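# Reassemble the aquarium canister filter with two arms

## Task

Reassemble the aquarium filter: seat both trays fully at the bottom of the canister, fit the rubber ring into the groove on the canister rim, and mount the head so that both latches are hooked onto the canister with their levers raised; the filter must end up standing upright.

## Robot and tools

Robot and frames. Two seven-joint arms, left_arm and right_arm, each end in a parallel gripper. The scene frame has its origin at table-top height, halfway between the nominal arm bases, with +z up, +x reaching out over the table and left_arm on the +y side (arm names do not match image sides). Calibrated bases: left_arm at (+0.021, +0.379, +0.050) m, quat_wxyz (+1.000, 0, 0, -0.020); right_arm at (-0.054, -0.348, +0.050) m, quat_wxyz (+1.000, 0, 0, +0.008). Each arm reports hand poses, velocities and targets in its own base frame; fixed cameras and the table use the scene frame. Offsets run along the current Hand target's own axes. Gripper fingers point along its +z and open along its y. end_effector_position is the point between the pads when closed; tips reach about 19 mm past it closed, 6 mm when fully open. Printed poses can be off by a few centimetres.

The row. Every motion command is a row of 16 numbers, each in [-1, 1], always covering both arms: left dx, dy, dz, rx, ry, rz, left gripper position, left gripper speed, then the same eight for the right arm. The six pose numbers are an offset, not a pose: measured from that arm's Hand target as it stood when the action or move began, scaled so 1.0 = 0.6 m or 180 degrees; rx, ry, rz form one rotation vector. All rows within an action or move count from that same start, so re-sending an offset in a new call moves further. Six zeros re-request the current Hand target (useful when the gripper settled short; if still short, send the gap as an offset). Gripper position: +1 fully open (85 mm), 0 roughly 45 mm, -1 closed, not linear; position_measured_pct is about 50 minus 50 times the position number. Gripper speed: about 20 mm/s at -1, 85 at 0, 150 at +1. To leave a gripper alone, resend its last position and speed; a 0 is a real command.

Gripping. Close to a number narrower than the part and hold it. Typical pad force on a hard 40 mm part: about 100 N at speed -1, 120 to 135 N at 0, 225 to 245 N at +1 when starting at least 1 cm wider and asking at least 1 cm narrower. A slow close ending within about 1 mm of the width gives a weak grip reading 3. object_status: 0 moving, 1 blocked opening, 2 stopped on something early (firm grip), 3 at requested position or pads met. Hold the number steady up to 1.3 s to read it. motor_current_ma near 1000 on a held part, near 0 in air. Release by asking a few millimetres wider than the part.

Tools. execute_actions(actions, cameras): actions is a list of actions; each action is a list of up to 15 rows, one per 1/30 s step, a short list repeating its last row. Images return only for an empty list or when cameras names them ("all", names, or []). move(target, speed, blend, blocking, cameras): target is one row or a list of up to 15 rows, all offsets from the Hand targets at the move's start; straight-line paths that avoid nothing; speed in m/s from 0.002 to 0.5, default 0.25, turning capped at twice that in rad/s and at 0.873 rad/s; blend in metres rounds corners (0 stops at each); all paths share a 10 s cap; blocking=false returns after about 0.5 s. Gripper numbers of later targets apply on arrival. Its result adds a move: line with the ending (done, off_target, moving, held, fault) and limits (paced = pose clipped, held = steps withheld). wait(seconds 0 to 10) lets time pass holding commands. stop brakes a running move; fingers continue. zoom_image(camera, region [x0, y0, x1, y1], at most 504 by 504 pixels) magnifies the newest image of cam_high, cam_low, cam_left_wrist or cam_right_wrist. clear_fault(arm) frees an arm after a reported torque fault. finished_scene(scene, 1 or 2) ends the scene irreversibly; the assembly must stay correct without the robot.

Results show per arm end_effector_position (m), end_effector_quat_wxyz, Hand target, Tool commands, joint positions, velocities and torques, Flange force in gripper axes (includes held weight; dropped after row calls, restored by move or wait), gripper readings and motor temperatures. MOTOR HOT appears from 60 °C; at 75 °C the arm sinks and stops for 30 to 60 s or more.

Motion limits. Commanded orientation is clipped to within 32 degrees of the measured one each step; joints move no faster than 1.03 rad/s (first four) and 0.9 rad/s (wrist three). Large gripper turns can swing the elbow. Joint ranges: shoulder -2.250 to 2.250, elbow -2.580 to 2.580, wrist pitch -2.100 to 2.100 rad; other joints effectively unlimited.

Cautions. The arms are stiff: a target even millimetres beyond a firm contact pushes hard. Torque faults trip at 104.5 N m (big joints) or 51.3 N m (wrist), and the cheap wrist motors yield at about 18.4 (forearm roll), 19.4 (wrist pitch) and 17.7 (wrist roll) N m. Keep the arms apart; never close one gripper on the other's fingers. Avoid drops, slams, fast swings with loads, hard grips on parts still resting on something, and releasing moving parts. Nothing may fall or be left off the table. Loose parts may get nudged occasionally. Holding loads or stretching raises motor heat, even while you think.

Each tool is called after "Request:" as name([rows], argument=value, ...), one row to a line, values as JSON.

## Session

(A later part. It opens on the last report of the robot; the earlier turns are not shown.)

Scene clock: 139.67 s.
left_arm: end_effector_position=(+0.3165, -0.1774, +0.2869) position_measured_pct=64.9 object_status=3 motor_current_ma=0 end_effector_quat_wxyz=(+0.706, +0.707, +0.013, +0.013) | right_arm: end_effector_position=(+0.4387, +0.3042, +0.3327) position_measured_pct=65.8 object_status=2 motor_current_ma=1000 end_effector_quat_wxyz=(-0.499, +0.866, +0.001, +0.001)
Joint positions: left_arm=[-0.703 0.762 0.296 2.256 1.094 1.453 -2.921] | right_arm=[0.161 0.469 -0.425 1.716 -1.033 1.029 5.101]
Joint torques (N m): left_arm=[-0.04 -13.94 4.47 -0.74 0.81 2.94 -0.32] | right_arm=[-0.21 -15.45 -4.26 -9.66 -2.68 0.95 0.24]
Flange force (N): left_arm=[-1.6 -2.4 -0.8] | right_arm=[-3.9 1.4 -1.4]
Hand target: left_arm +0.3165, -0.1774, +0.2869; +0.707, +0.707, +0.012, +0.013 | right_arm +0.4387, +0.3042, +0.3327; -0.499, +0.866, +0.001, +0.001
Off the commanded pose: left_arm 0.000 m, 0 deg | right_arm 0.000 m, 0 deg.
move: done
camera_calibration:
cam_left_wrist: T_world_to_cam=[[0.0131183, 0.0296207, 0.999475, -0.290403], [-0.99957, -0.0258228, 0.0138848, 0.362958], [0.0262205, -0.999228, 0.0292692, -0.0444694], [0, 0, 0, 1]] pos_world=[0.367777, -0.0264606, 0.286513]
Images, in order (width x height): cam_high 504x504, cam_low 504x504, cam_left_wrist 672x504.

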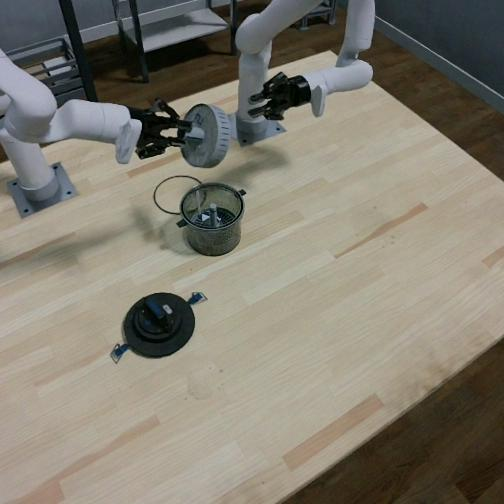

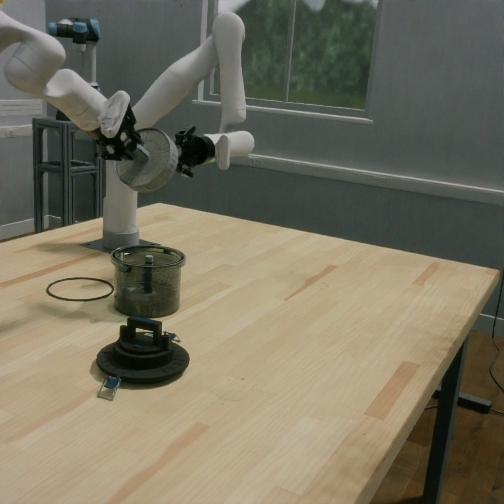

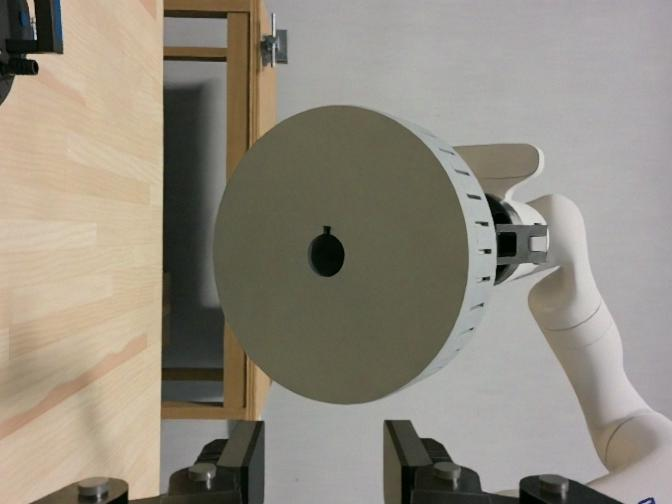

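Request:
move(target=[0,-0.228,0,0,0,0,-0.3,0,0.038,0.121,0.1995,-0.3333,0,0,-0.45,-1], speed=0.15, cameras=["cam_left_wrist","cam_low","cam_right_wrist"])

Scene clock: 146.57 s.
left_arm: end_effector_position=(+0.3167, -0.1772, +0.1502) position_measured_pct=64.9 object_status=3 motor_current_ma=0 end_effector_quat_wxyz=(+0.707, +0.707, +0.013, +0.013) | right_arm: end_effector_position=(+0.4618, +0.3714, +0.2099) position_measured_pct=65.8 object_status=2 motor_current_ma=1000 end_effector_quat_wxyz=(+0.001, +1.000, +0.000, +0.001)
Joint positions: left_arm=[-0.662 1.166 0.223 2.169 1.062 1.301 -3.2] | right_arm=[-0.73 0.747 0.02 1.057 -0.011 1.336 4]
Joint torques (N m): left_arm=[0.02 -15.78 5.34 2.38 0.05 2.99 -0.27] | right_arm=[-0.39 -22.75 -0.94 -10.4 -0.43 -0.1 0.41]
Flange force (N): left_arm=[-2.5 -0.8 -1.3] | right_arm=[-5.9 4.7 2.8]
Hand target: left_arm +0.3167, -0.1772, +0.1502; +0.707, +0.707, +0.013, +0.013 | right_arm +0.4618, +0.3714, +0.2099; +0.001, +1.000, +0.000, +0.001
Off the commanded pose: left_arm 0.000 m, 0 deg | right_arm 0.000 m, 0 deg.
move: done
camera_calibration:
cam_left_wrist: T_world_to_cam=[[0.013114, 0.0298205, 0.999469, -0.153671], [-0.99957, -0.02582, 0.0138857, 0.36496], [0.0262204, -0.999222, 0.029469, -0.0403978], [0, 0, 0, 1]] pos_world=[0.367877, -0.0263605, 0.149712]
cam_right_wrist: T_world_to_cam=[[-0.00320344, -0.999973, -0.00658119, 0.375264], [-0.999994, 0.00320958, -0.000922829, 0.517238], [0.000943927, 0.00657819, -0.999978, 0.350267], [0, 0, 0, 1]] pos_world=[0.518107, 0.371289, 0.353206]
Images, in order (width x height): cam_low 504x504, cam_left_wrist 672x504, cam_right_wrist 672x504.

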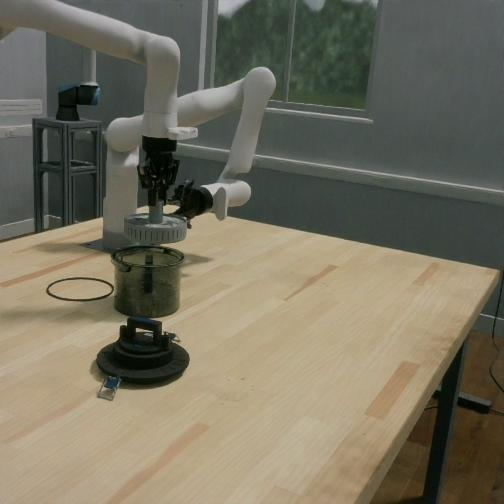

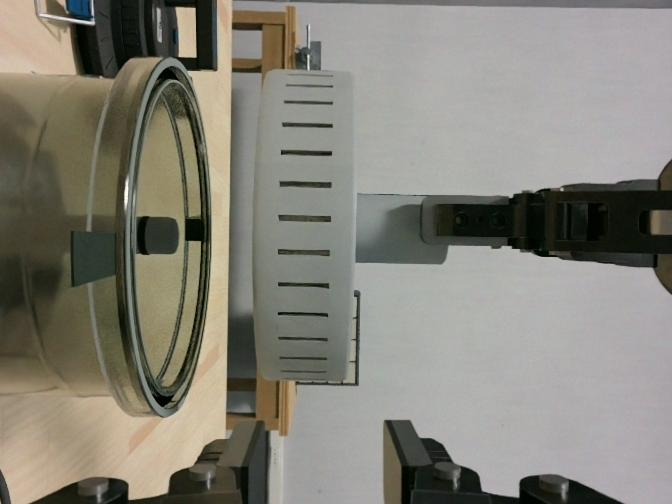

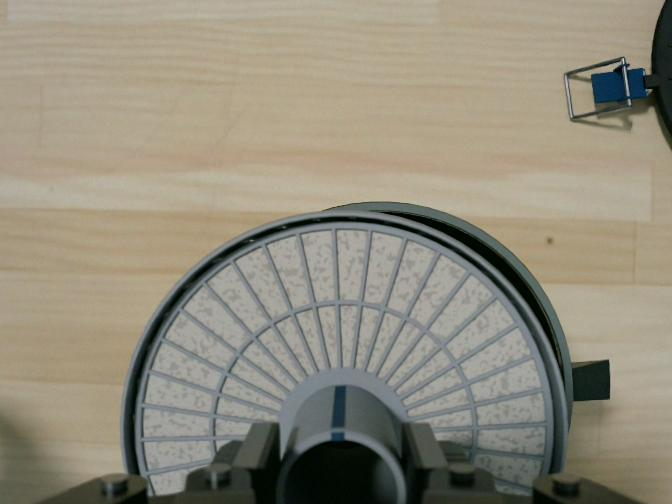

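Request:
move([
  [0,0,0,0,0,0,-0.3,0,0.0,0.0063,0,0,0,0,-0.45,-1],
  [0,0,0,0,0,0,-0.3,0,0.0,0.0063,0.069,0,0,0,-0.45,-1],
], speed=0.06, cameras=["cam_left_wrist","cam_low","cam_right_wrist"])

Request:
zoom_image(camera="cam_left_wrist", region=[60, 40, 460, 440])

Request:
zoom_image(camera="cam_low", region=[105, 225, 190, 275])

Scene clock: 149.03 s.
left_arm: end_effector_position=(+0.3167, -0.1772, +0.1502) position_measured_pct=64.9 object_status=3 motor_current_ma=0 end_effector_quat_wxyz=(+0.707, +0.707, +0.013, +0.013) | right_arm: end_effector_position=(+0.4620, +0.3676, +0.1686) position_measured_pct=65.8 object_status=2 motor_current_ma=1000 end_effector_quat_wxyz=(+0.001, +1.000, +0.000, +0.001)
Joint positions: left_arm=[-0.662 1.166 0.223 2.169 1.062 1.301 -3.2] | right_arm=[-0.724 0.772 0.017 1.144 -0.01 1.224 4.004]
Joint torques (N m): left_arm=[0.08 -15.89 5.23 2.36 0.08 3.06 -0.23] | right_arm=[-0.4 -22.67 -0.93 -9.89 -0.42 -0.11 0.39]
Flange force (N): left_arm=[-2.7 -1.1 -1.1] | right_arm=[-5.1 4.1 1.7]
Hand target: left_arm +0.3167, -0.1772, +0.1502; +0.707, +0.707, +0.013, +0.013 | right_arm +0.4620, +0.3676, +0.1685; +0.001, +1.000, +0.000, +0.001
Off the commanded pose: left_arm 0.000 m, 0 deg | right_arm 0.000 m, 0 deg.
move: done
camera_calibration:
cam_left_wrist: T_world_to_cam=[[0.013114, 0.0298205, 0.999469, -0.153671], [-0.99957, -0.02582, 0.0138857, 0.36496], [0.0262204, -0.999222, 0.029469, -0.0403978], [0, 0, 0, 1]] pos_world=[0.367877, -0.0263605, 0.149712]
cam_right_wrist: T_world_to_cam=[[-0.00320242, -0.999974, -0.0064812, 0.37116], [-0.999994, 0.00320847, -0.00092315, 0.517312], [0.000943921, 0.00647821, -0.999979, 0.308929], [0, 0, 0, 1]] pos_world=[0.518207, 0.367489, 0.311806]
Images, in order (width x height): cam_low 504x504, cam_left_wrist 672x504, cam_right_wrist 672x504.

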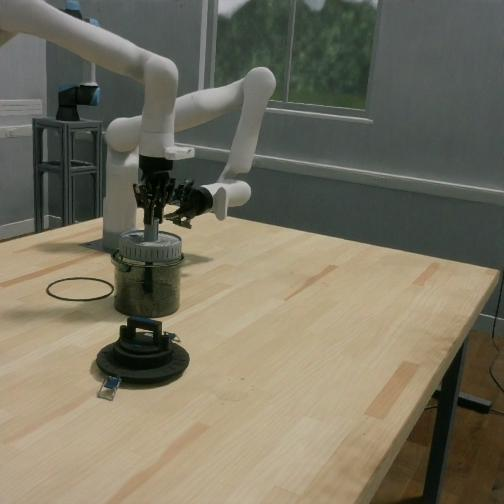

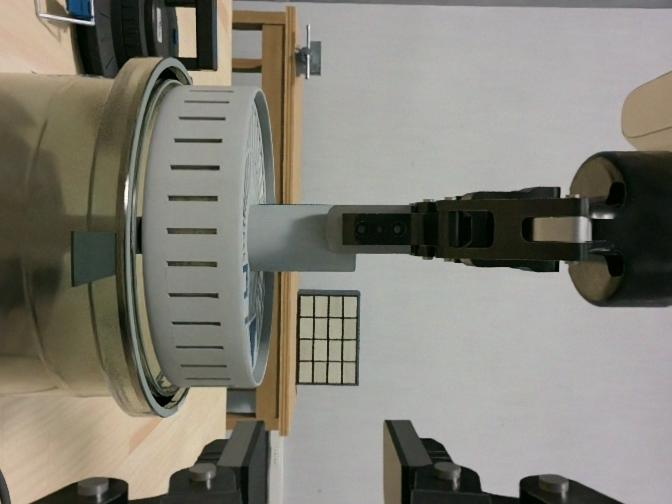

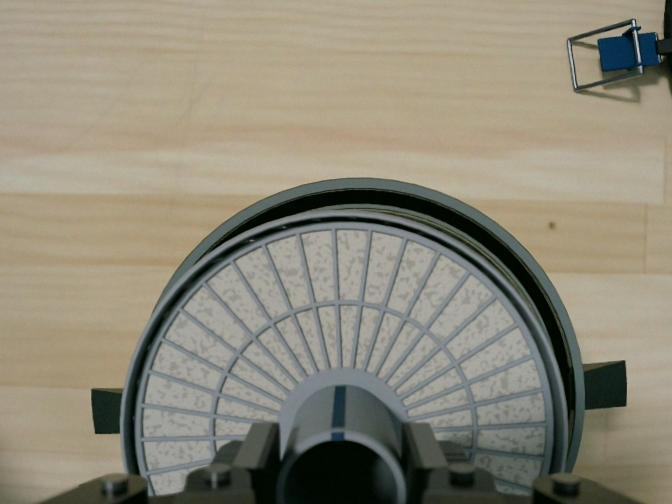

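Scaled by 1.260.

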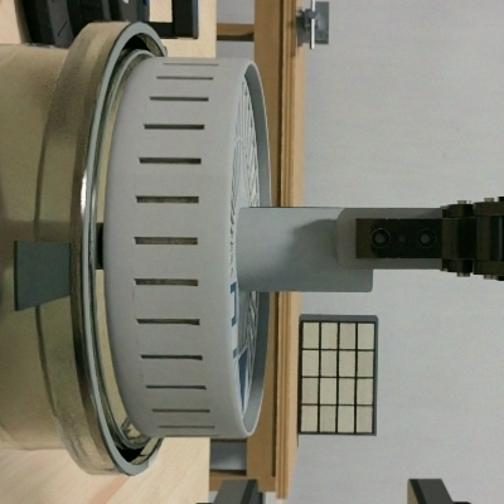

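Scaled by 5.929.

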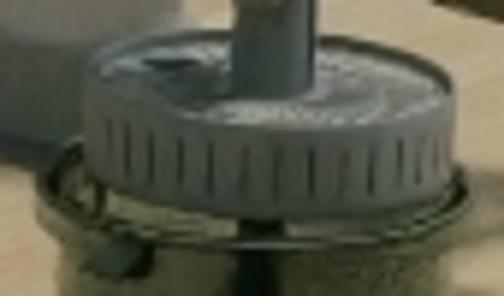

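Request:
move([
  [0,0,0,0,0,0,-0.3,0,0.0,0.005,0,0,0,0,-0.45,-1],
], speed=0.03, cameras=["cam_left_wrist","cam_low","cam_right_wrist"])

Request:
zoom_image(camera="cam_left_wrist", region=[60, 40, 460, 440])

Request:
zoom_image(camera="cam_low", region=[105, 225, 190, 275])

Scene clock: 150.87 s.
left_arm: end_effector_position=(+0.3167, -0.1772, +0.1502) position_measured_pct=64.9 object_status=3 motor_current_ma=0 end_effector_quat_wxyz=(+0.707, +0.707, +0.013, +0.013) | right_arm: end_effector_position=(+0.4620, +0.3646, +0.1685) position_measured_pct=65.8 object_status=2 motor_current_ma=1000 end_effector_quat_wxyz=(+0.001, +1.000, +0.000, +0.001)
Joint positions: left_arm=[-0.662 1.166 0.223 2.169 1.062 1.301 -3.2] | right_arm=[-0.72 0.768 0.017 1.154 -0.01 1.219 4.008]
Joint torques (N m): left_arm=[0.06 -15.9 5.22 2.36 0.05 3.07 -0.26] | right_arm=[-0.32 -22.47 -0.92 -10.08 -0.42 -0.2 0.42]
Flange force (N): left_arm=[-2.6 -1.1 -1.0] | right_arm=[-6.1 4.6 1.7]
Hand target: left_arm +0.3167, -0.1772, +0.1502; +0.707, +0.707, +0.013, +0.013 | right_arm +0.4620, +0.3646, +0.1685; +0.001, +1.000, +0.000, +0.001
Off the commanded pose: left_arm 0.000 m, 0 deg | right_arm 0.000 m, 0 deg.
move: done
camera_calibration:
cam_left_wrist: T_world_to_cam=[[0.013114, 0.0298205, 0.999469, -0.153671], [-0.99957, -0.02582, 0.0138857, 0.36496], [0.0262204, -0.999222, 0.029469, -0.0403978], [0, 0, 0, 1]] pos_world=[0.367877, -0.0263605, 0.149712]
cam_right_wrist: T_world_to_cam=[[-0.00320307, -0.999974, -0.00648087, 0.36816], [-0.999995, 0.00320847, -0.000823151, 0.517291], [0.000843923, 0.0064782, -0.999979, 0.309001], [0, 0, 0, 1]] pos_world=[0.518206, 0.364489, 0.311806]
Images, in order (width x height): cam_low 504x504, cam_left_wrist 672x504, cam_right_wrist 672x504.

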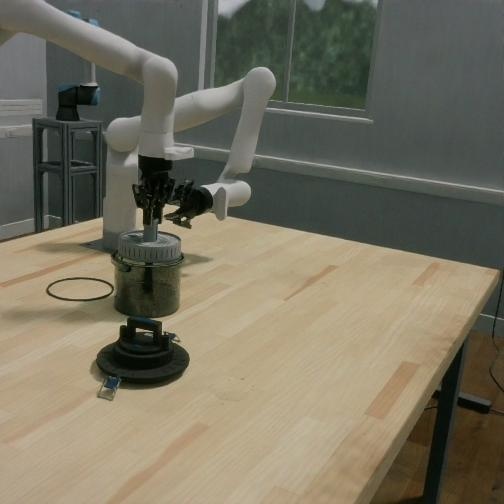

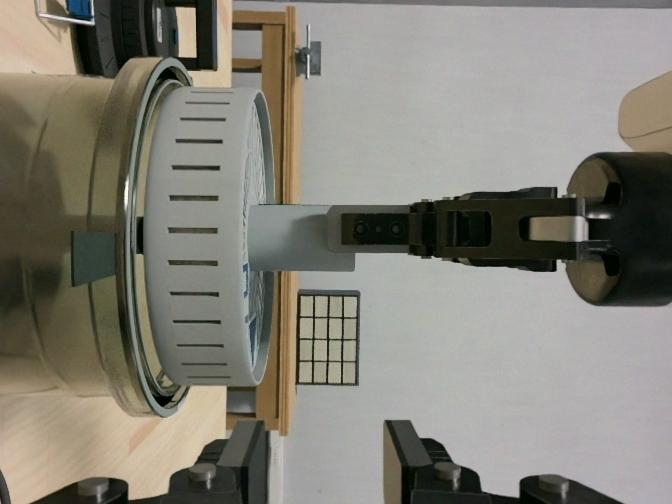

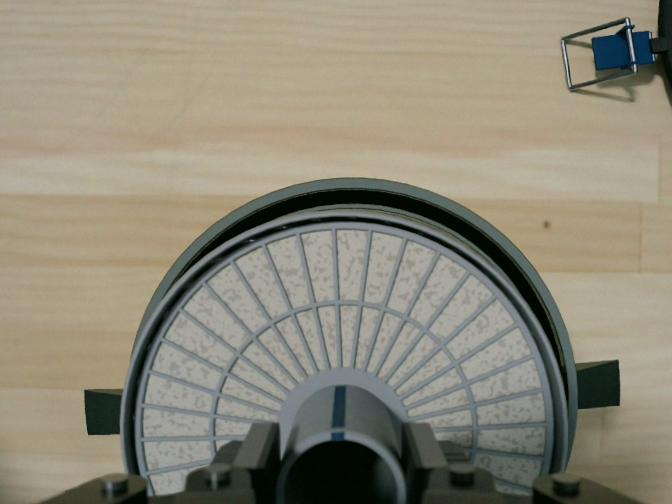

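Scaled by 1.260.

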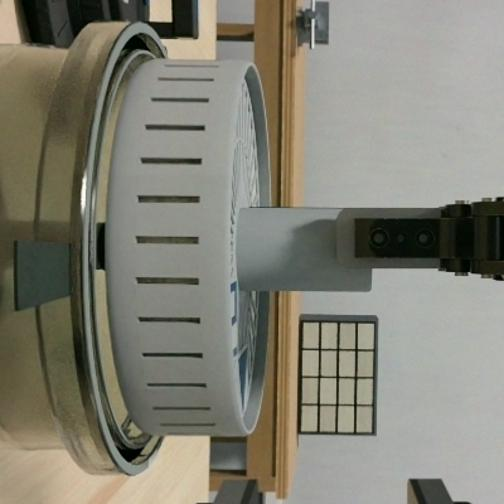

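Scaled by 5.929.

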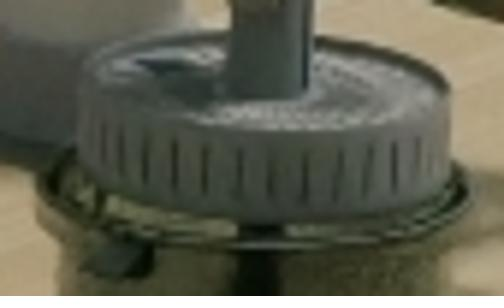

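Request:
move([
  [0,0,0,0,0,0,-0.3,0,0.0,0.0042,0,0,0,0,-0.45,-1],
], speed=0.03, cameras=["cam_left_wrist","cam_low","cam_right_wrist"])

Request:
zoom_image(camera="cam_left_wrist", region=[60, 40, 460, 440])

Request:
zoom_image(camera="cam_low", region=[105, 225, 190, 275])

Scene clock: 152.23 s.
left_arm: end_effector_position=(+0.3167, -0.1772, +0.1502) position_measured_pct=64.9 object_status=3 motor_current_ma=0 end_effector_quat_wxyz=(+0.707, +0.707, +0.013, +0.013) | right_arm: end_effector_position=(+0.4620, +0.3621, +0.1685) position_measured_pct=65.8 object_status=2 motor_current_ma=1000 end_effector_quat_wxyz=(+0.001, +1.000, +0.000, +0.001)
Joint positions: left_arm=[-0.662 1.166 0.223 2.169 1.062 1.301 -3.2] | right_arm=[-0.717 0.764 0.017 1.161 -0.01 1.215 4.011]
Joint torques (N m): left_arm=[0.06 -15.85 5.2 2.41 0.06 3.08 -0.26] | right_arm=[-0.31 -22.5 -0.91 -10.32 -0.42 -0.19 0.42]
Flange force (N): left_arm=[-2.5 -1.0 -1.0] | right_arm=[-6.8 5.1 2.2]
Hand target: left_arm +0.3167, -0.1772, +0.1502; +0.707, +0.707, +0.013, +0.013 | right_arm +0.4620, +0.3620, +0.1685; +0.001, +1.000, +0.000, +0.001
Off the commanded pose: left_arm 0.000 m, 0 deg | right_arm 0.000 m, 0 deg.
move: done
camera_calibration:
cam_left_wrist: T_world_to_cam=[[0.013114, 0.0298205, 0.999469, -0.153671], [-0.99957, -0.02582, 0.0138857, 0.36496], [0.0262204, -0.999222, 0.029469, -0.0403978], [0, 0, 0, 1]] pos_world=[0.367877, -0.0263605, 0.149712]
cam_right_wrist: T_world_to_cam=[[-0.00320307, -0.999974, -0.00648087, 0.36566], [-0.999995, 0.00320847, -0.000823151, 0.517299], [0.000843923, 0.0064782, -0.999979, 0.309017], [0, 0, 0, 1]] pos_world=[0.518206, 0.361989, 0.311806]
Images, in order (width x height): cam_low 504x504, cam_left_wrist 672x504, cam_right_wrist 672x504.

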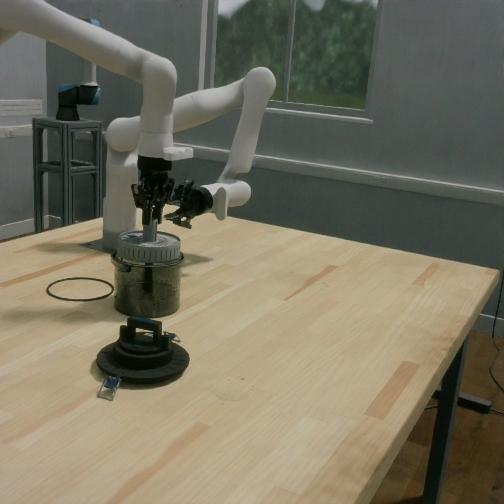

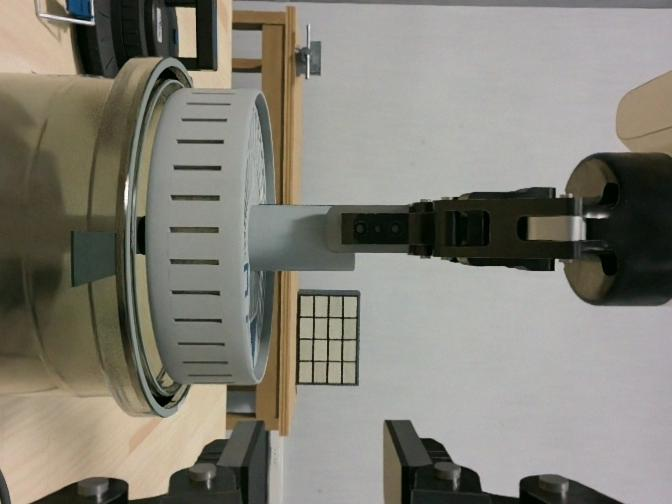

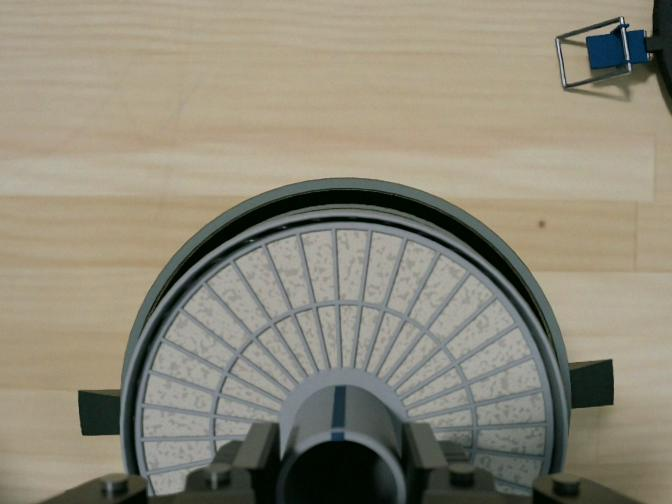

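Scaled by 1.260.

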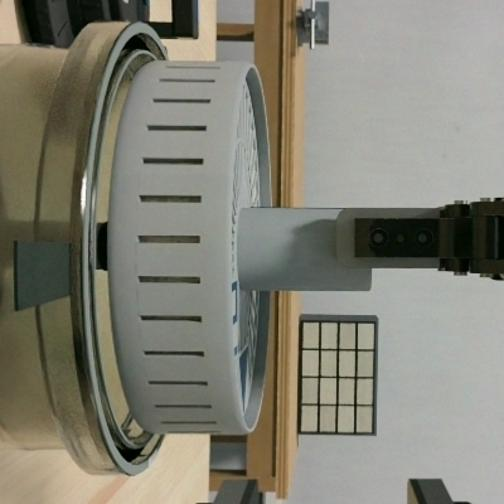

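Scaled by 5.929.

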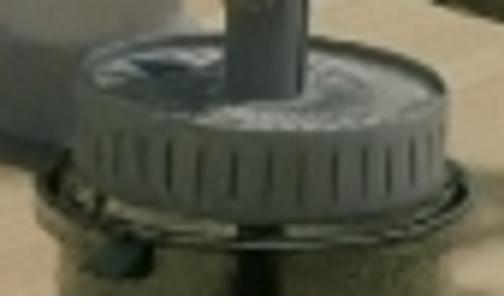

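Request:
move([
  [0,0,0,0,0,0,-0.3,0,0.0,0.0,0.01,0,0,0,-0.45,-1],
], speed=0.02, cameras=["cam_left_wrist","cam_low","cam_right_wrist"])

Request:
zoom_image(camera="cam_left_wrist", region=[60, 40, 460, 440])

Scene clock: 153.70 s.
left_arm: end_effector_position=(+0.3167, -0.1772, +0.1502) position_measured_pct=64.9 object_status=3 motor_current_ma=0 end_effector_quat_wxyz=(+0.707, +0.707, +0.013, +0.013) | right_arm: end_effector_position=(+0.4620, +0.3620, +0.1626) position_measured_pct=65.8 object_status=2 motor_current_ma=1000 end_effector_quat_wxyz=(+0.001, +1.000, +0.000, +0.001)
Joint positions: left_arm=[-0.662 1.166 0.223 2.169 1.062 1.301 -3.2] | right_arm=[-0.717 0.769 0.016 1.171 -0.009 1.2 4.011]
Joint torques (N m): left_arm=[0.04 -15.8 5.26 2.38 0 3.02 -0.26] | right_arm=[-0.43 -22.34 -0.94 -9.81 -0.41 0.01 0.42]
Flange force (N): left_arm=[-2.5 -0.8 -1.0] | right_arm=[-5.6 4.5 1.7]
Hand target: left_arm +0.3167, -0.1772, +0.1502; +0.707, +0.707, +0.013, +0.013 | right_arm +0.4620, +0.3620, +0.1625; +0.001, +1.000, +0.000, +0.001
Off the commanded pose: left_arm 0.000 m, 0 deg | right_arm 0.000 m, 0 deg.
move: done
camera_calibration:
cam_left_wrist: T_world_to_cam=[[0.013114, 0.0298205, 0.999469, -0.153671], [-0.99957, -0.02582, 0.0138857, 0.36496], [0.0262204, -0.999222, 0.029469, -0.0403978], [0, 0, 0, 1]] pos_world=[0.367877, -0.0263605, 0.149712]
cam_right_wrist: T_world_to_cam=[[-0.00320307, -0.999974, -0.00648087, 0.365621], [-0.999995, 0.00320847, -0.000823151, 0.517294], [0.000843923, 0.0064782, -0.999979, 0.303017], [0, 0, 0, 1]] pos_world=[0.518206, 0.361989, 0.305806]
Images, in order (width x height): cam_low 504x504, cam_left_wrist 672x504, cam_right_wrist 672x504.

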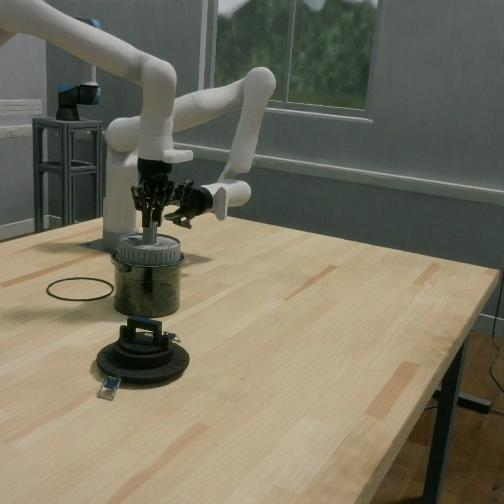

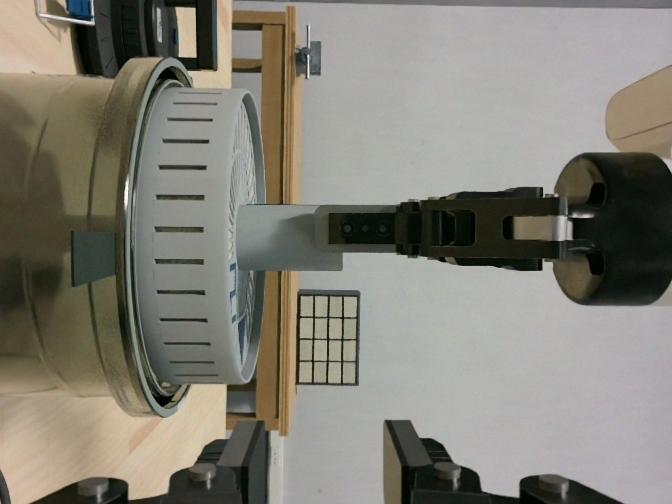

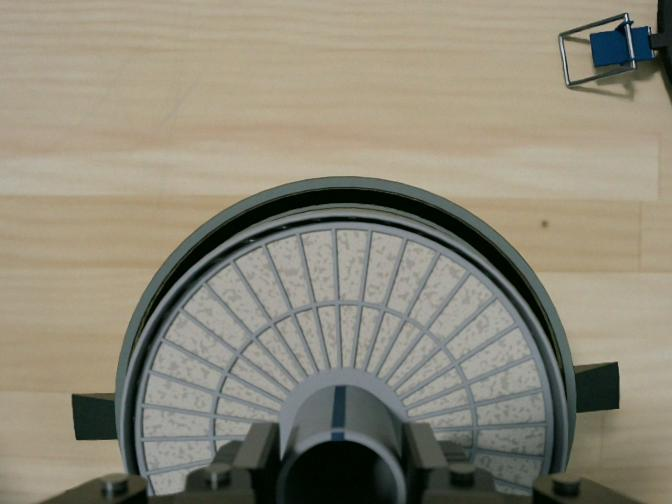

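Scaled by 1.260.

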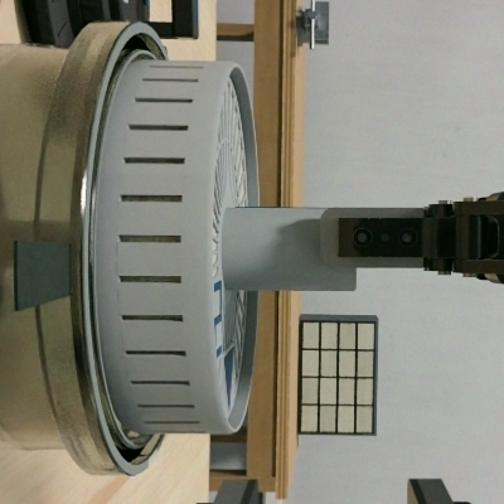

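Request:
move([
  [0,0,0,0,0,0,-0.3,0,0.0,0.0,0.009,0,0,0,-0.45,-1],
], speed=0.015, cameras=["cam_left_wrist","cam_right_wrist"])

Scene clock: 154.70 s.
left_arm: end_effector_position=(+0.3167, -0.1772, +0.1502) position_measured_pct=64.9 object_status=3 motor_current_ma=0 end_effector_quat_wxyz=(+0.707, +0.707, +0.013, +0.013) | right_arm: end_effector_position=(+0.4620, +0.3620, +0.1572) position_measured_pct=65.8 object_status=2 motor_current_ma=1000 end_effector_quat_wxyz=(+0.001, +1.000, +0.000, +0.001)
Joint positions: left_arm=[-0.662 1.166 0.223 2.169 1.062 1.301 -3.2] | right_arm=[-0.716 0.774 0.016 1.179 -0.009 1.187 4.011]
Joint torques (N m): left_arm=[-0.07 -15.89 5.39 2.33 0.06 2.96 -0.26] | right_arm=[-0.43 -22.18 -0.93 -10.16 -0.42 0.08 0.42]
Flange force (N): left_arm=[-2.6 -1.1 -1.2] | right_arm=[-7.6 6.0 2.2]
Hand target: left_arm +0.3167, -0.1772, +0.1502; +0.707, +0.707, +0.013, +0.013 | right_arm +0.4620, +0.3620, +0.1571; +0.001, +1.000, +0.000, +0.001
Off the commanded pose: left_arm 0.000 m, 0 deg | right_arm 0.000 m, 0 deg.
move: done
camera_calibration:
cam_left_wrist: T_world_to_cam=[[0.013114, 0.0298205, 0.999469, -0.153671], [-0.99957, -0.02582, 0.0138857, 0.36496], [0.0262204, -0.999222, 0.029469, -0.0403978], [0, 0, 0, 1]] pos_world=[0.367877, -0.0263605, 0.149712]
cam_right_wrist: T_world_to_cam=[[-0.00320348, -0.999974, -0.00648119, 0.365587], [-0.999994, 0.00320953, -0.000923139, 0.517319], [0.000943916, 0.0064782, -0.999979, 0.297565], [0, 0, 0, 1]] pos_world=[0.518207, 0.361989, 0.300406]
Images, in order (width x height): cam_left_wrist 672x504, cam_right_wrist 672x504.

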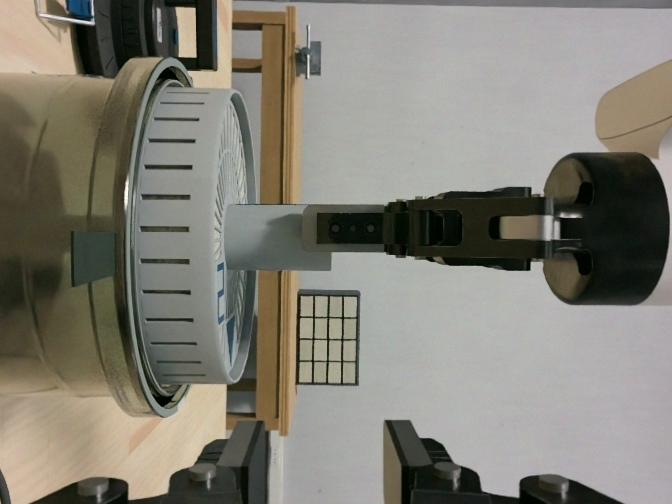

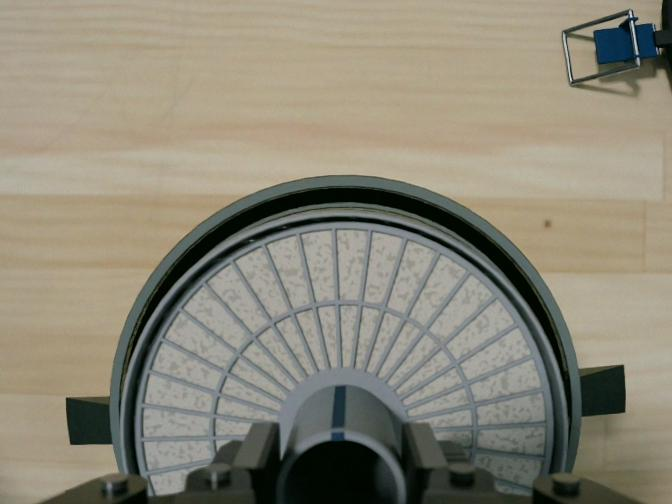

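Request:
move([
  [0,0,0,0,0,0,-0.3,0,0.0,0.0,0.012,0,0,0,-0.45,-1],
], speed=0.015, cameras=["cam_left_wrist","cam_right_wrist"])

Scene clock: 155.93 s.
left_arm: end_effector_position=(+0.3167, -0.1772, +0.1502) position_measured_pct=64.9 object_status=3 motor_current_ma=0 end_effector_quat_wxyz=(+0.707, +0.707, +0.013, +0.013) | right_arm: end_effector_position=(+0.4620, +0.3620, +0.1500) position_measured_pct=65.8 object_status=2 motor_current_ma=1000 end_effector_quat_wxyz=(+0.001, +1.000, +0.000, +0.001)
Joint positions: left_arm=[-0.662 1.166 0.223 2.169 1.062 1.301 -3.2] | right_arm=[-0.716 0.781 0.016 1.189 -0.009 1.169 4.011]
Joint torques (N m): left_arm=[-0.05 -15.85 5.28 2.44 0.05 3.02 -0.26] | right_arm=[-0.4 -22.5 -0.89 -9.74 -0.4 -0.06 0.4]
Flange force (N): left_arm=[-2.3 -1.1 -1.0] | right_arm=[-5.5 4.3 1.5]
Hand target: left_arm +0.3167, -0.1772, +0.1502; +0.707, +0.707, +0.013, +0.013 | right_arm +0.4620, +0.3620, +0.1499; +0.001, +1.000, +0.000, +0.001
Off the commanded pose: left_arm 0.000 m, 0 deg | right_arm 0.000 m, 0 deg.
move: done
camera_calibration:
cam_left_wrist: T_world_to_cam=[[0.013114, 0.0298205, 0.999469, -0.153671], [-0.99957, -0.02582, 0.0138857, 0.36496], [0.0262204, -0.999222, 0.029469, -0.0403978], [0, 0, 0, 1]] pos_world=[0.367877, -0.0263605, 0.149712]
cam_right_wrist: T_world_to_cam=[[-0.00320348, -0.999974, -0.00648119, 0.36544], [-0.999994, 0.00320953, -0.000923139, 0.517413], [0.000943916, 0.0064782, -0.999979, 0.290366], [0, 0, 0, 1]] pos_world=[0.518307, 0.361889, 0.293206]
Images, in order (width x height): cam_left_wrist 672x504, cam_right_wrist 672x504.

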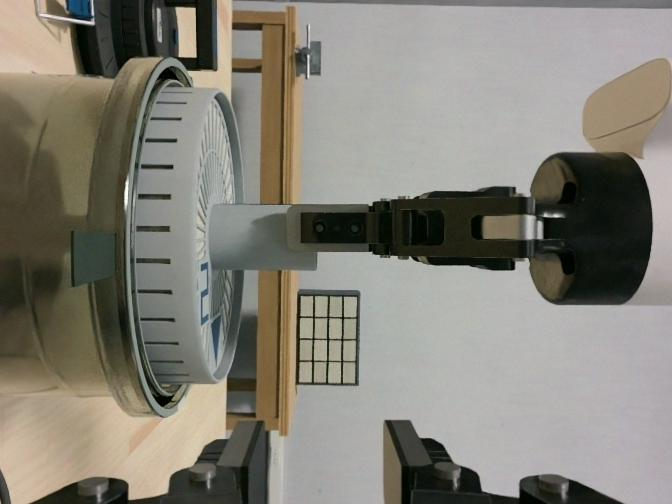

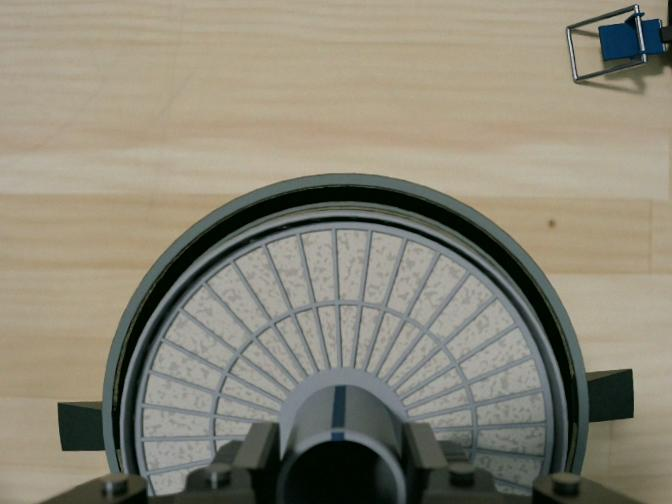

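Request:
move([
  [0,0,0,0,0,0,-0.3,0,0.0,0.0,0.012,0,0,0,-0.45,-1],
], speed=0.015)

Request:
move([
  [0,0,0,0,0,0,-0.3,0,0.0,0.0,0.012,0,0,0,-0.45,-1],
], speed=0.015, cameras=["cam_left_wrist","cam_right_wrist"])

Scene clock: 157.23 s.
left_arm: end_effector_position=(+0.3167, -0.1772, +0.1502) position_measured_pct=64.9 object_status=3 motor_current_ma=0 end_effector_quat_wxyz=(+0.707, +0.707, +0.013, +0.013) | right_arm: end_effector_position=(+0.4620, +0.3620, +0.1428) position_measured_pct=65.8 object_status=2 motor_current_ma=1000 end_effector_quat_wxyz=(+0.001, +1.000, +0.000, +0.001)
Joint positions: left_arm=[-0.662 1.166 0.223 2.169 1.062 1.301 -3.2] | right_arm=[-0.716 0.789 0.015 1.199 -0.009 1.152 4.011]
Joint torques (N m): left_arm=[0.09 -15.92 5.25 2.36 0.05 3 -0.22] | right_arm=[-0.25 -22.41 -0.8 -9.45 -0.34 0.18 0.42]
Flange force (N): left_arm=[-2.7 -1.2 -1.1] | right_arm=[-5.5 3.9 1.5]
Hand target: left_arm +0.3167, -0.1772, +0.1502; +0.707, +0.707, +0.013, +0.013 | right_arm +0.4620, +0.3620, +0.1427; +0.001, +1.000, +0.000, +0.001
Off the commanded pose: left_arm 0.000 m, 0 deg | right_arm 0.000 m, 0 deg.
move: done

Scene clock: 158.00 s.
left_arm: end_effector_position=(+0.3167, -0.1772, +0.1502) position_measured_pct=64.9 object_status=3 motor_current_ma=0 end_effector_quat_wxyz=(+0.707, +0.707, +0.013, +0.013) | right_arm: end_effector_position=(+0.4620, +0.3620, +0.1356) position_measured_pct=65.8 object_status=2 motor_current_ma=1000 end_effector_quat_wxyz=(+0.001, +1.000, +0.000, +0.001)
Joint positions: left_arm=[-0.662 1.166 0.223 2.169 1.062 1.301 -3.2] | right_arm=[-0.716 0.796 0.015 1.209 -0.009 1.135 4.011]
Joint torques (N m): left_arm=[0.01 -15.94 5.21 2.41 0.05 3.06 -0.24] | right_arm=[-0.28 -22.56 -0.83 -9.39 -0.31 -0.15 0.41]
Flange force (N): left_arm=[-2.5 -1.3 -0.9] | right_arm=[-4.6 3.3 0.7]
Hand target: left_arm +0.3167, -0.1772, +0.1502; +0.707, +0.707, +0.013, +0.013 | right_arm +0.4620, +0.3620, +0.1355; +0.001, +1.000, +0.000, +0.001
Off the commanded pose: left_arm 0.000 m, 0 deg | right_arm 0.000 m, 0 deg.
move: done
camera_calibration:
cam_left_wrist: T_world_to_cam=[[0.013114, 0.0298205, 0.999469, -0.153671], [-0.99957, -0.02582, 0.0138857, 0.36496], [0.0262204, -0.999222, 0.029469, -0.0403978], [0, 0, 0, 1]] pos_world=[0.367877, -0.0263605, 0.149712]
cam_right_wrist: T_world_to_cam=[[-0.00320307, -0.999974, -0.00648087, 0.365347], [-0.999995, 0.00320847, -0.000823151, 0.517372], [0.000843923, 0.0064782, -0.999979, 0.276018], [0, 0, 0, 1]] pos_world=[0.518306, 0.361889, 0.278806]
Images, in order (width x height): cam_left_wrist 672x504, cam_right_wrist 672x504.

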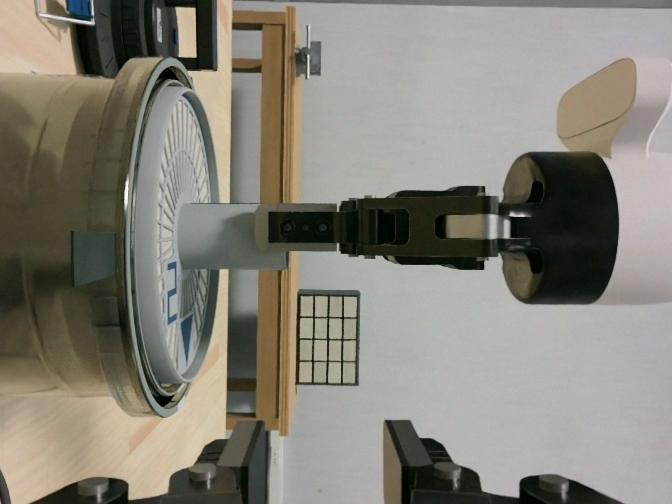

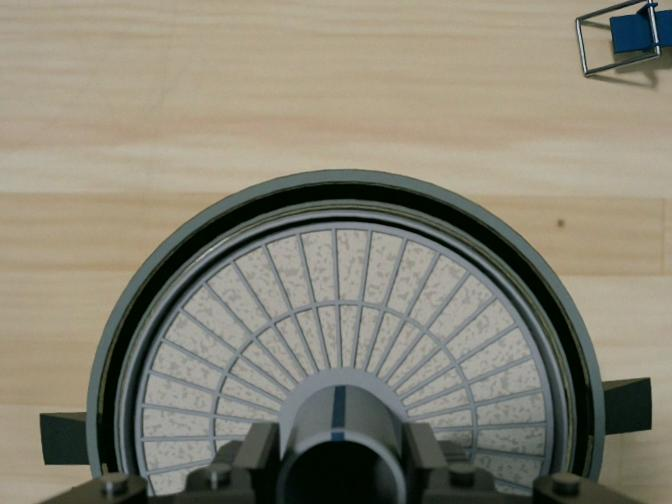

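Request:
move([
  [0,0,0,0,0,0,-0.3,0,0.0,0.0,0.03,0,0,0,-0.45,-1],
], speed=0.02, cameras=["cam_left_wrist","cam_right_wrist"])

Scene clock: 159.53 s.
left_arm: end_effector_position=(+0.3167, -0.1772, +0.1502) position_measured_pct=64.9 object_status=3 motor_current_ma=0 end_effector_quat_wxyz=(+0.707, +0.707, +0.013, +0.013) | right_arm: end_effector_position=(+0.4621, +0.3620, +0.1176) position_measured_pct=65.8 object_status=2 motor_current_ma=1000 end_effector_quat_wxyz=(+0.001, +1.000, +0.000, +0.001)
Joint positions: left_arm=[-0.662 1.166 0.223 2.169 1.062 1.301 -3.2] | right_arm=[-0.715 0.816 0.014 1.231 -0.008 1.093 4.01]
Joint torques (N m): left_arm=[-0.03 -15.8 5.3 2.38 0.01 3.04 -0.27] | right_arm=[-0.24 -22.77 -0.77 -9.06 -0.34 -0.29 0.41]
Flange force (N): left_arm=[-2.4 -0.9 -0.9] | right_arm=[-3.6 2.4 0.2]
Hand target: left_arm +0.3167, -0.1772, +0.1502; +0.707, +0.707, +0.013, +0.013 | right_arm +0.4621, +0.3620, +0.1175; +0.001, +1.000, +0.000, +0.001
Off the commanded pose: left_arm 0.000 m, 0 deg | right_arm 0.000 m, 0 deg.
move: done
camera_calibration:
cam_left_wrist: T_world_to_cam=[[0.013114, 0.0298205, 0.999469, -0.153671], [-0.99957, -0.02582, 0.0138857, 0.36496], [0.0262204, -0.999222, 0.029469, -0.0403978], [0, 0, 0, 1]] pos_world=[0.367877, -0.0263605, 0.149712]
cam_right_wrist: T_world_to_cam=[[-0.00320242, -0.999974, -0.0064812, 0.36523], [-0.999994, 0.00320847, -0.00092315, 0.517483], [0.000943921, 0.00647821, -0.999979, 0.257967], [0, 0, 0, 1]] pos_world=[0.518407, 0.361889, 0.260806]
Images, in order (width x height): cam_left_wrist 672x504, cam_right_wrist 672x504.

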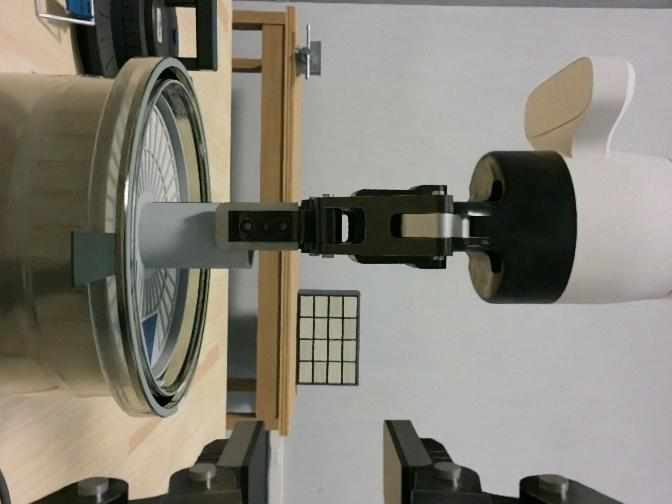

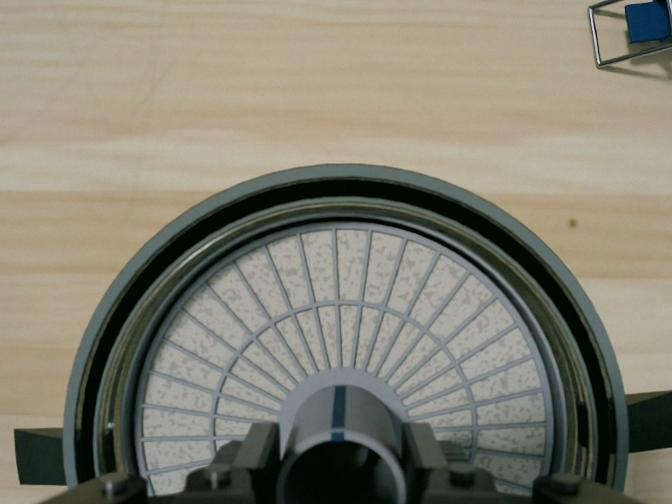

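Request:
move([
  [0,0,0,0,0,0,-0.3,0,0.0,0.0,0.03,0,0,0,-0.45,-1],
], speed=0.015, cameras=["cam_left_wrist","cam_right_wrist"])

Scene clock: 161.33 s.
left_arm: end_effector_position=(+0.3167, -0.1772, +0.1502) position_measured_pct=64.9 object_status=3 motor_current_ma=0 end_effector_quat_wxyz=(+0.707, +0.707, +0.013, +0.013) | right_arm: end_effector_position=(+0.4622, +0.3620, +0.0996) position_measured_pct=65.8 object_status=2 motor_current_ma=1000 end_effector_quat_wxyz=(+0.001, +1.000, +0.000, +0.001)
Joint positions: left_arm=[-0.662 1.166 0.223 2.169 1.062 1.301 -3.2] | right_arm=[-0.715 0.838 0.013 1.25 -0.008 1.052 4.01]
Joint torques (N m): left_arm=[-0.02 -15.86 5.27 2.29 0.16 3.04 -0.29] | right_arm=[-0.24 -22.79 -0.72 -9.19 -0.33 -0.01 0.41]
Flange force (N): left_arm=[-2.7 -0.9 -1.2] | right_arm=[-5.4 3.8 0.8]
Hand target: left_arm +0.3167, -0.1772, +0.1502; +0.707, +0.707, +0.013, +0.013 | right_arm +0.4622, +0.3620, +0.0995; +0.001, +1.000, +0.000, +0.001
Off the commanded pose: left_arm 0.000 m, 0 deg | right_arm 0.000 m, 0 deg.
move: done
camera_calibration:
cam_left_wrist: T_world_to_cam=[[0.013114, 0.0298205, 0.999469, -0.153671], [-0.99957, -0.02582, 0.0138857, 0.36496], [0.0262204, -0.999222, 0.029469, -0.0403978], [0, 0, 0, 1]] pos_world=[0.367877, -0.0263605, 0.149712]
cam_right_wrist: T_world_to_cam=[[-0.00320242, -0.999974, -0.0064812, 0.365113], [-0.999994, 0.00320847, -0.00092315, 0.517467], [0.000943921, 0.00647821, -0.999979, 0.239967], [0, 0, 0, 1]] pos_world=[0.518407, 0.361889, 0.242806]
Images, in order (width x height): cam_left_wrist 672x504, cam_right_wrist 672x504.

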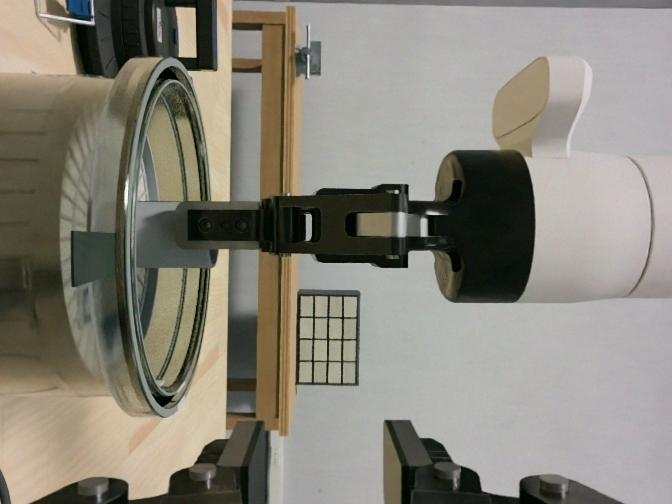

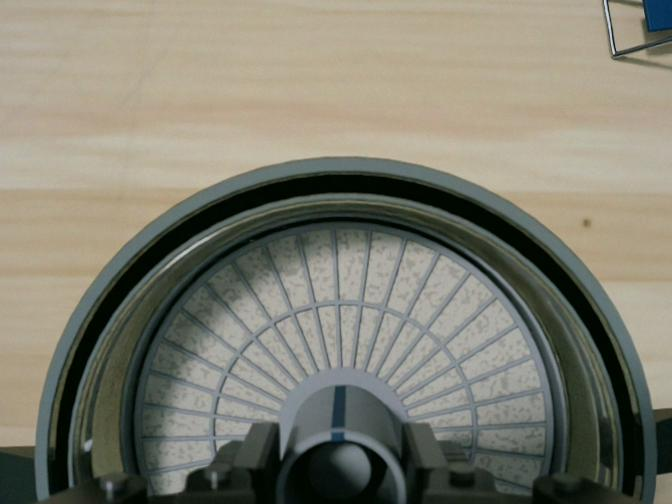

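Request:
move([
  [0,0,0,0,0,0,-0.3,0,0.0,0.0,0.02,0,0,0,-0.45,-1],
], speed=0.012, cameras=["cam_left_wrist","cam_right_wrist"])

Scene clock: 162.87 s.
left_arm: end_effector_position=(+0.3167, -0.1772, +0.1502) position_measured_pct=64.9 object_status=3 motor_current_ma=0 end_effector_quat_wxyz=(+0.707, +0.707, +0.013, +0.013) | right_arm: end_effector_position=(+0.4622, +0.3620, +0.0876) position_measured_pct=65.8 object_status=2 motor_current_ma=1000 end_effector_quat_wxyz=(+0.001, +1.000, +0.000, +0.001)
Joint positions: left_arm=[-0.662 1.166 0.223 2.169 1.062 1.301 -3.2] | right_arm=[-0.714 0.853 0.012 1.262 -0.007 1.025 4.01]
Joint torques (N m): left_arm=[-0.07 -15.83 5.17 2.39 0 3.01 -0.28] | right_arm=[-0.01 -22.34 -0.47 -8.92 -0.21 0.2 0.4]
Flange force (N): left_arm=[-2.2 -0.9 -0.7] | right_arm=[-6.4 4.1 0.3]
Hand target: left_arm +0.3167, -0.1772, +0.1502; +0.707, +0.707, +0.013, +0.013 | right_arm +0.4622, +0.3620, +0.0875; +0.001, +1.000, +0.000, +0.001
Off the commanded pose: left_arm 0.000 m, 0 deg | right_arm 0.000 m, 0 deg.
move: done
camera_calibration:
cam_left_wrist: T_world_to_cam=[[0.013114, 0.0298205, 0.999469, -0.153671], [-0.99957, -0.02582, 0.0138857, 0.36496], [0.0262204, -0.999222, 0.029469, -0.0403978], [0, 0, 0, 1]] pos_world=[0.367877, -0.0263605, 0.149712]
cam_right_wrist: T_world_to_cam=[[-0.00320348, -0.999974, -0.00648119, 0.365036], [-0.999994, 0.00320953, -0.000923139, 0.517455], [0.000943916, 0.0064782, -0.999979, 0.227967], [0, 0, 0, 1]] pos_world=[0.518407, 0.361889, 0.230806]
Images, in order (width x height): cam_left_wrist 672x504, cam_right_wrist 672x504.

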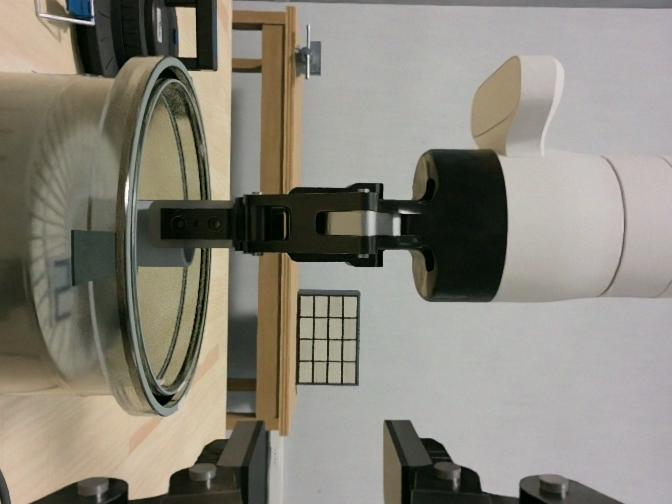

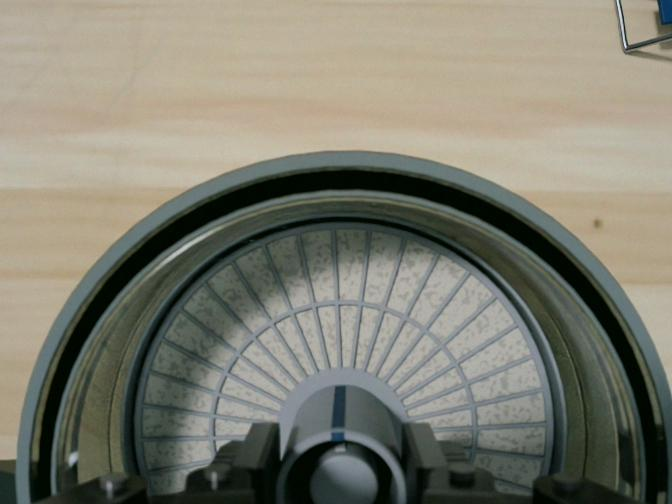

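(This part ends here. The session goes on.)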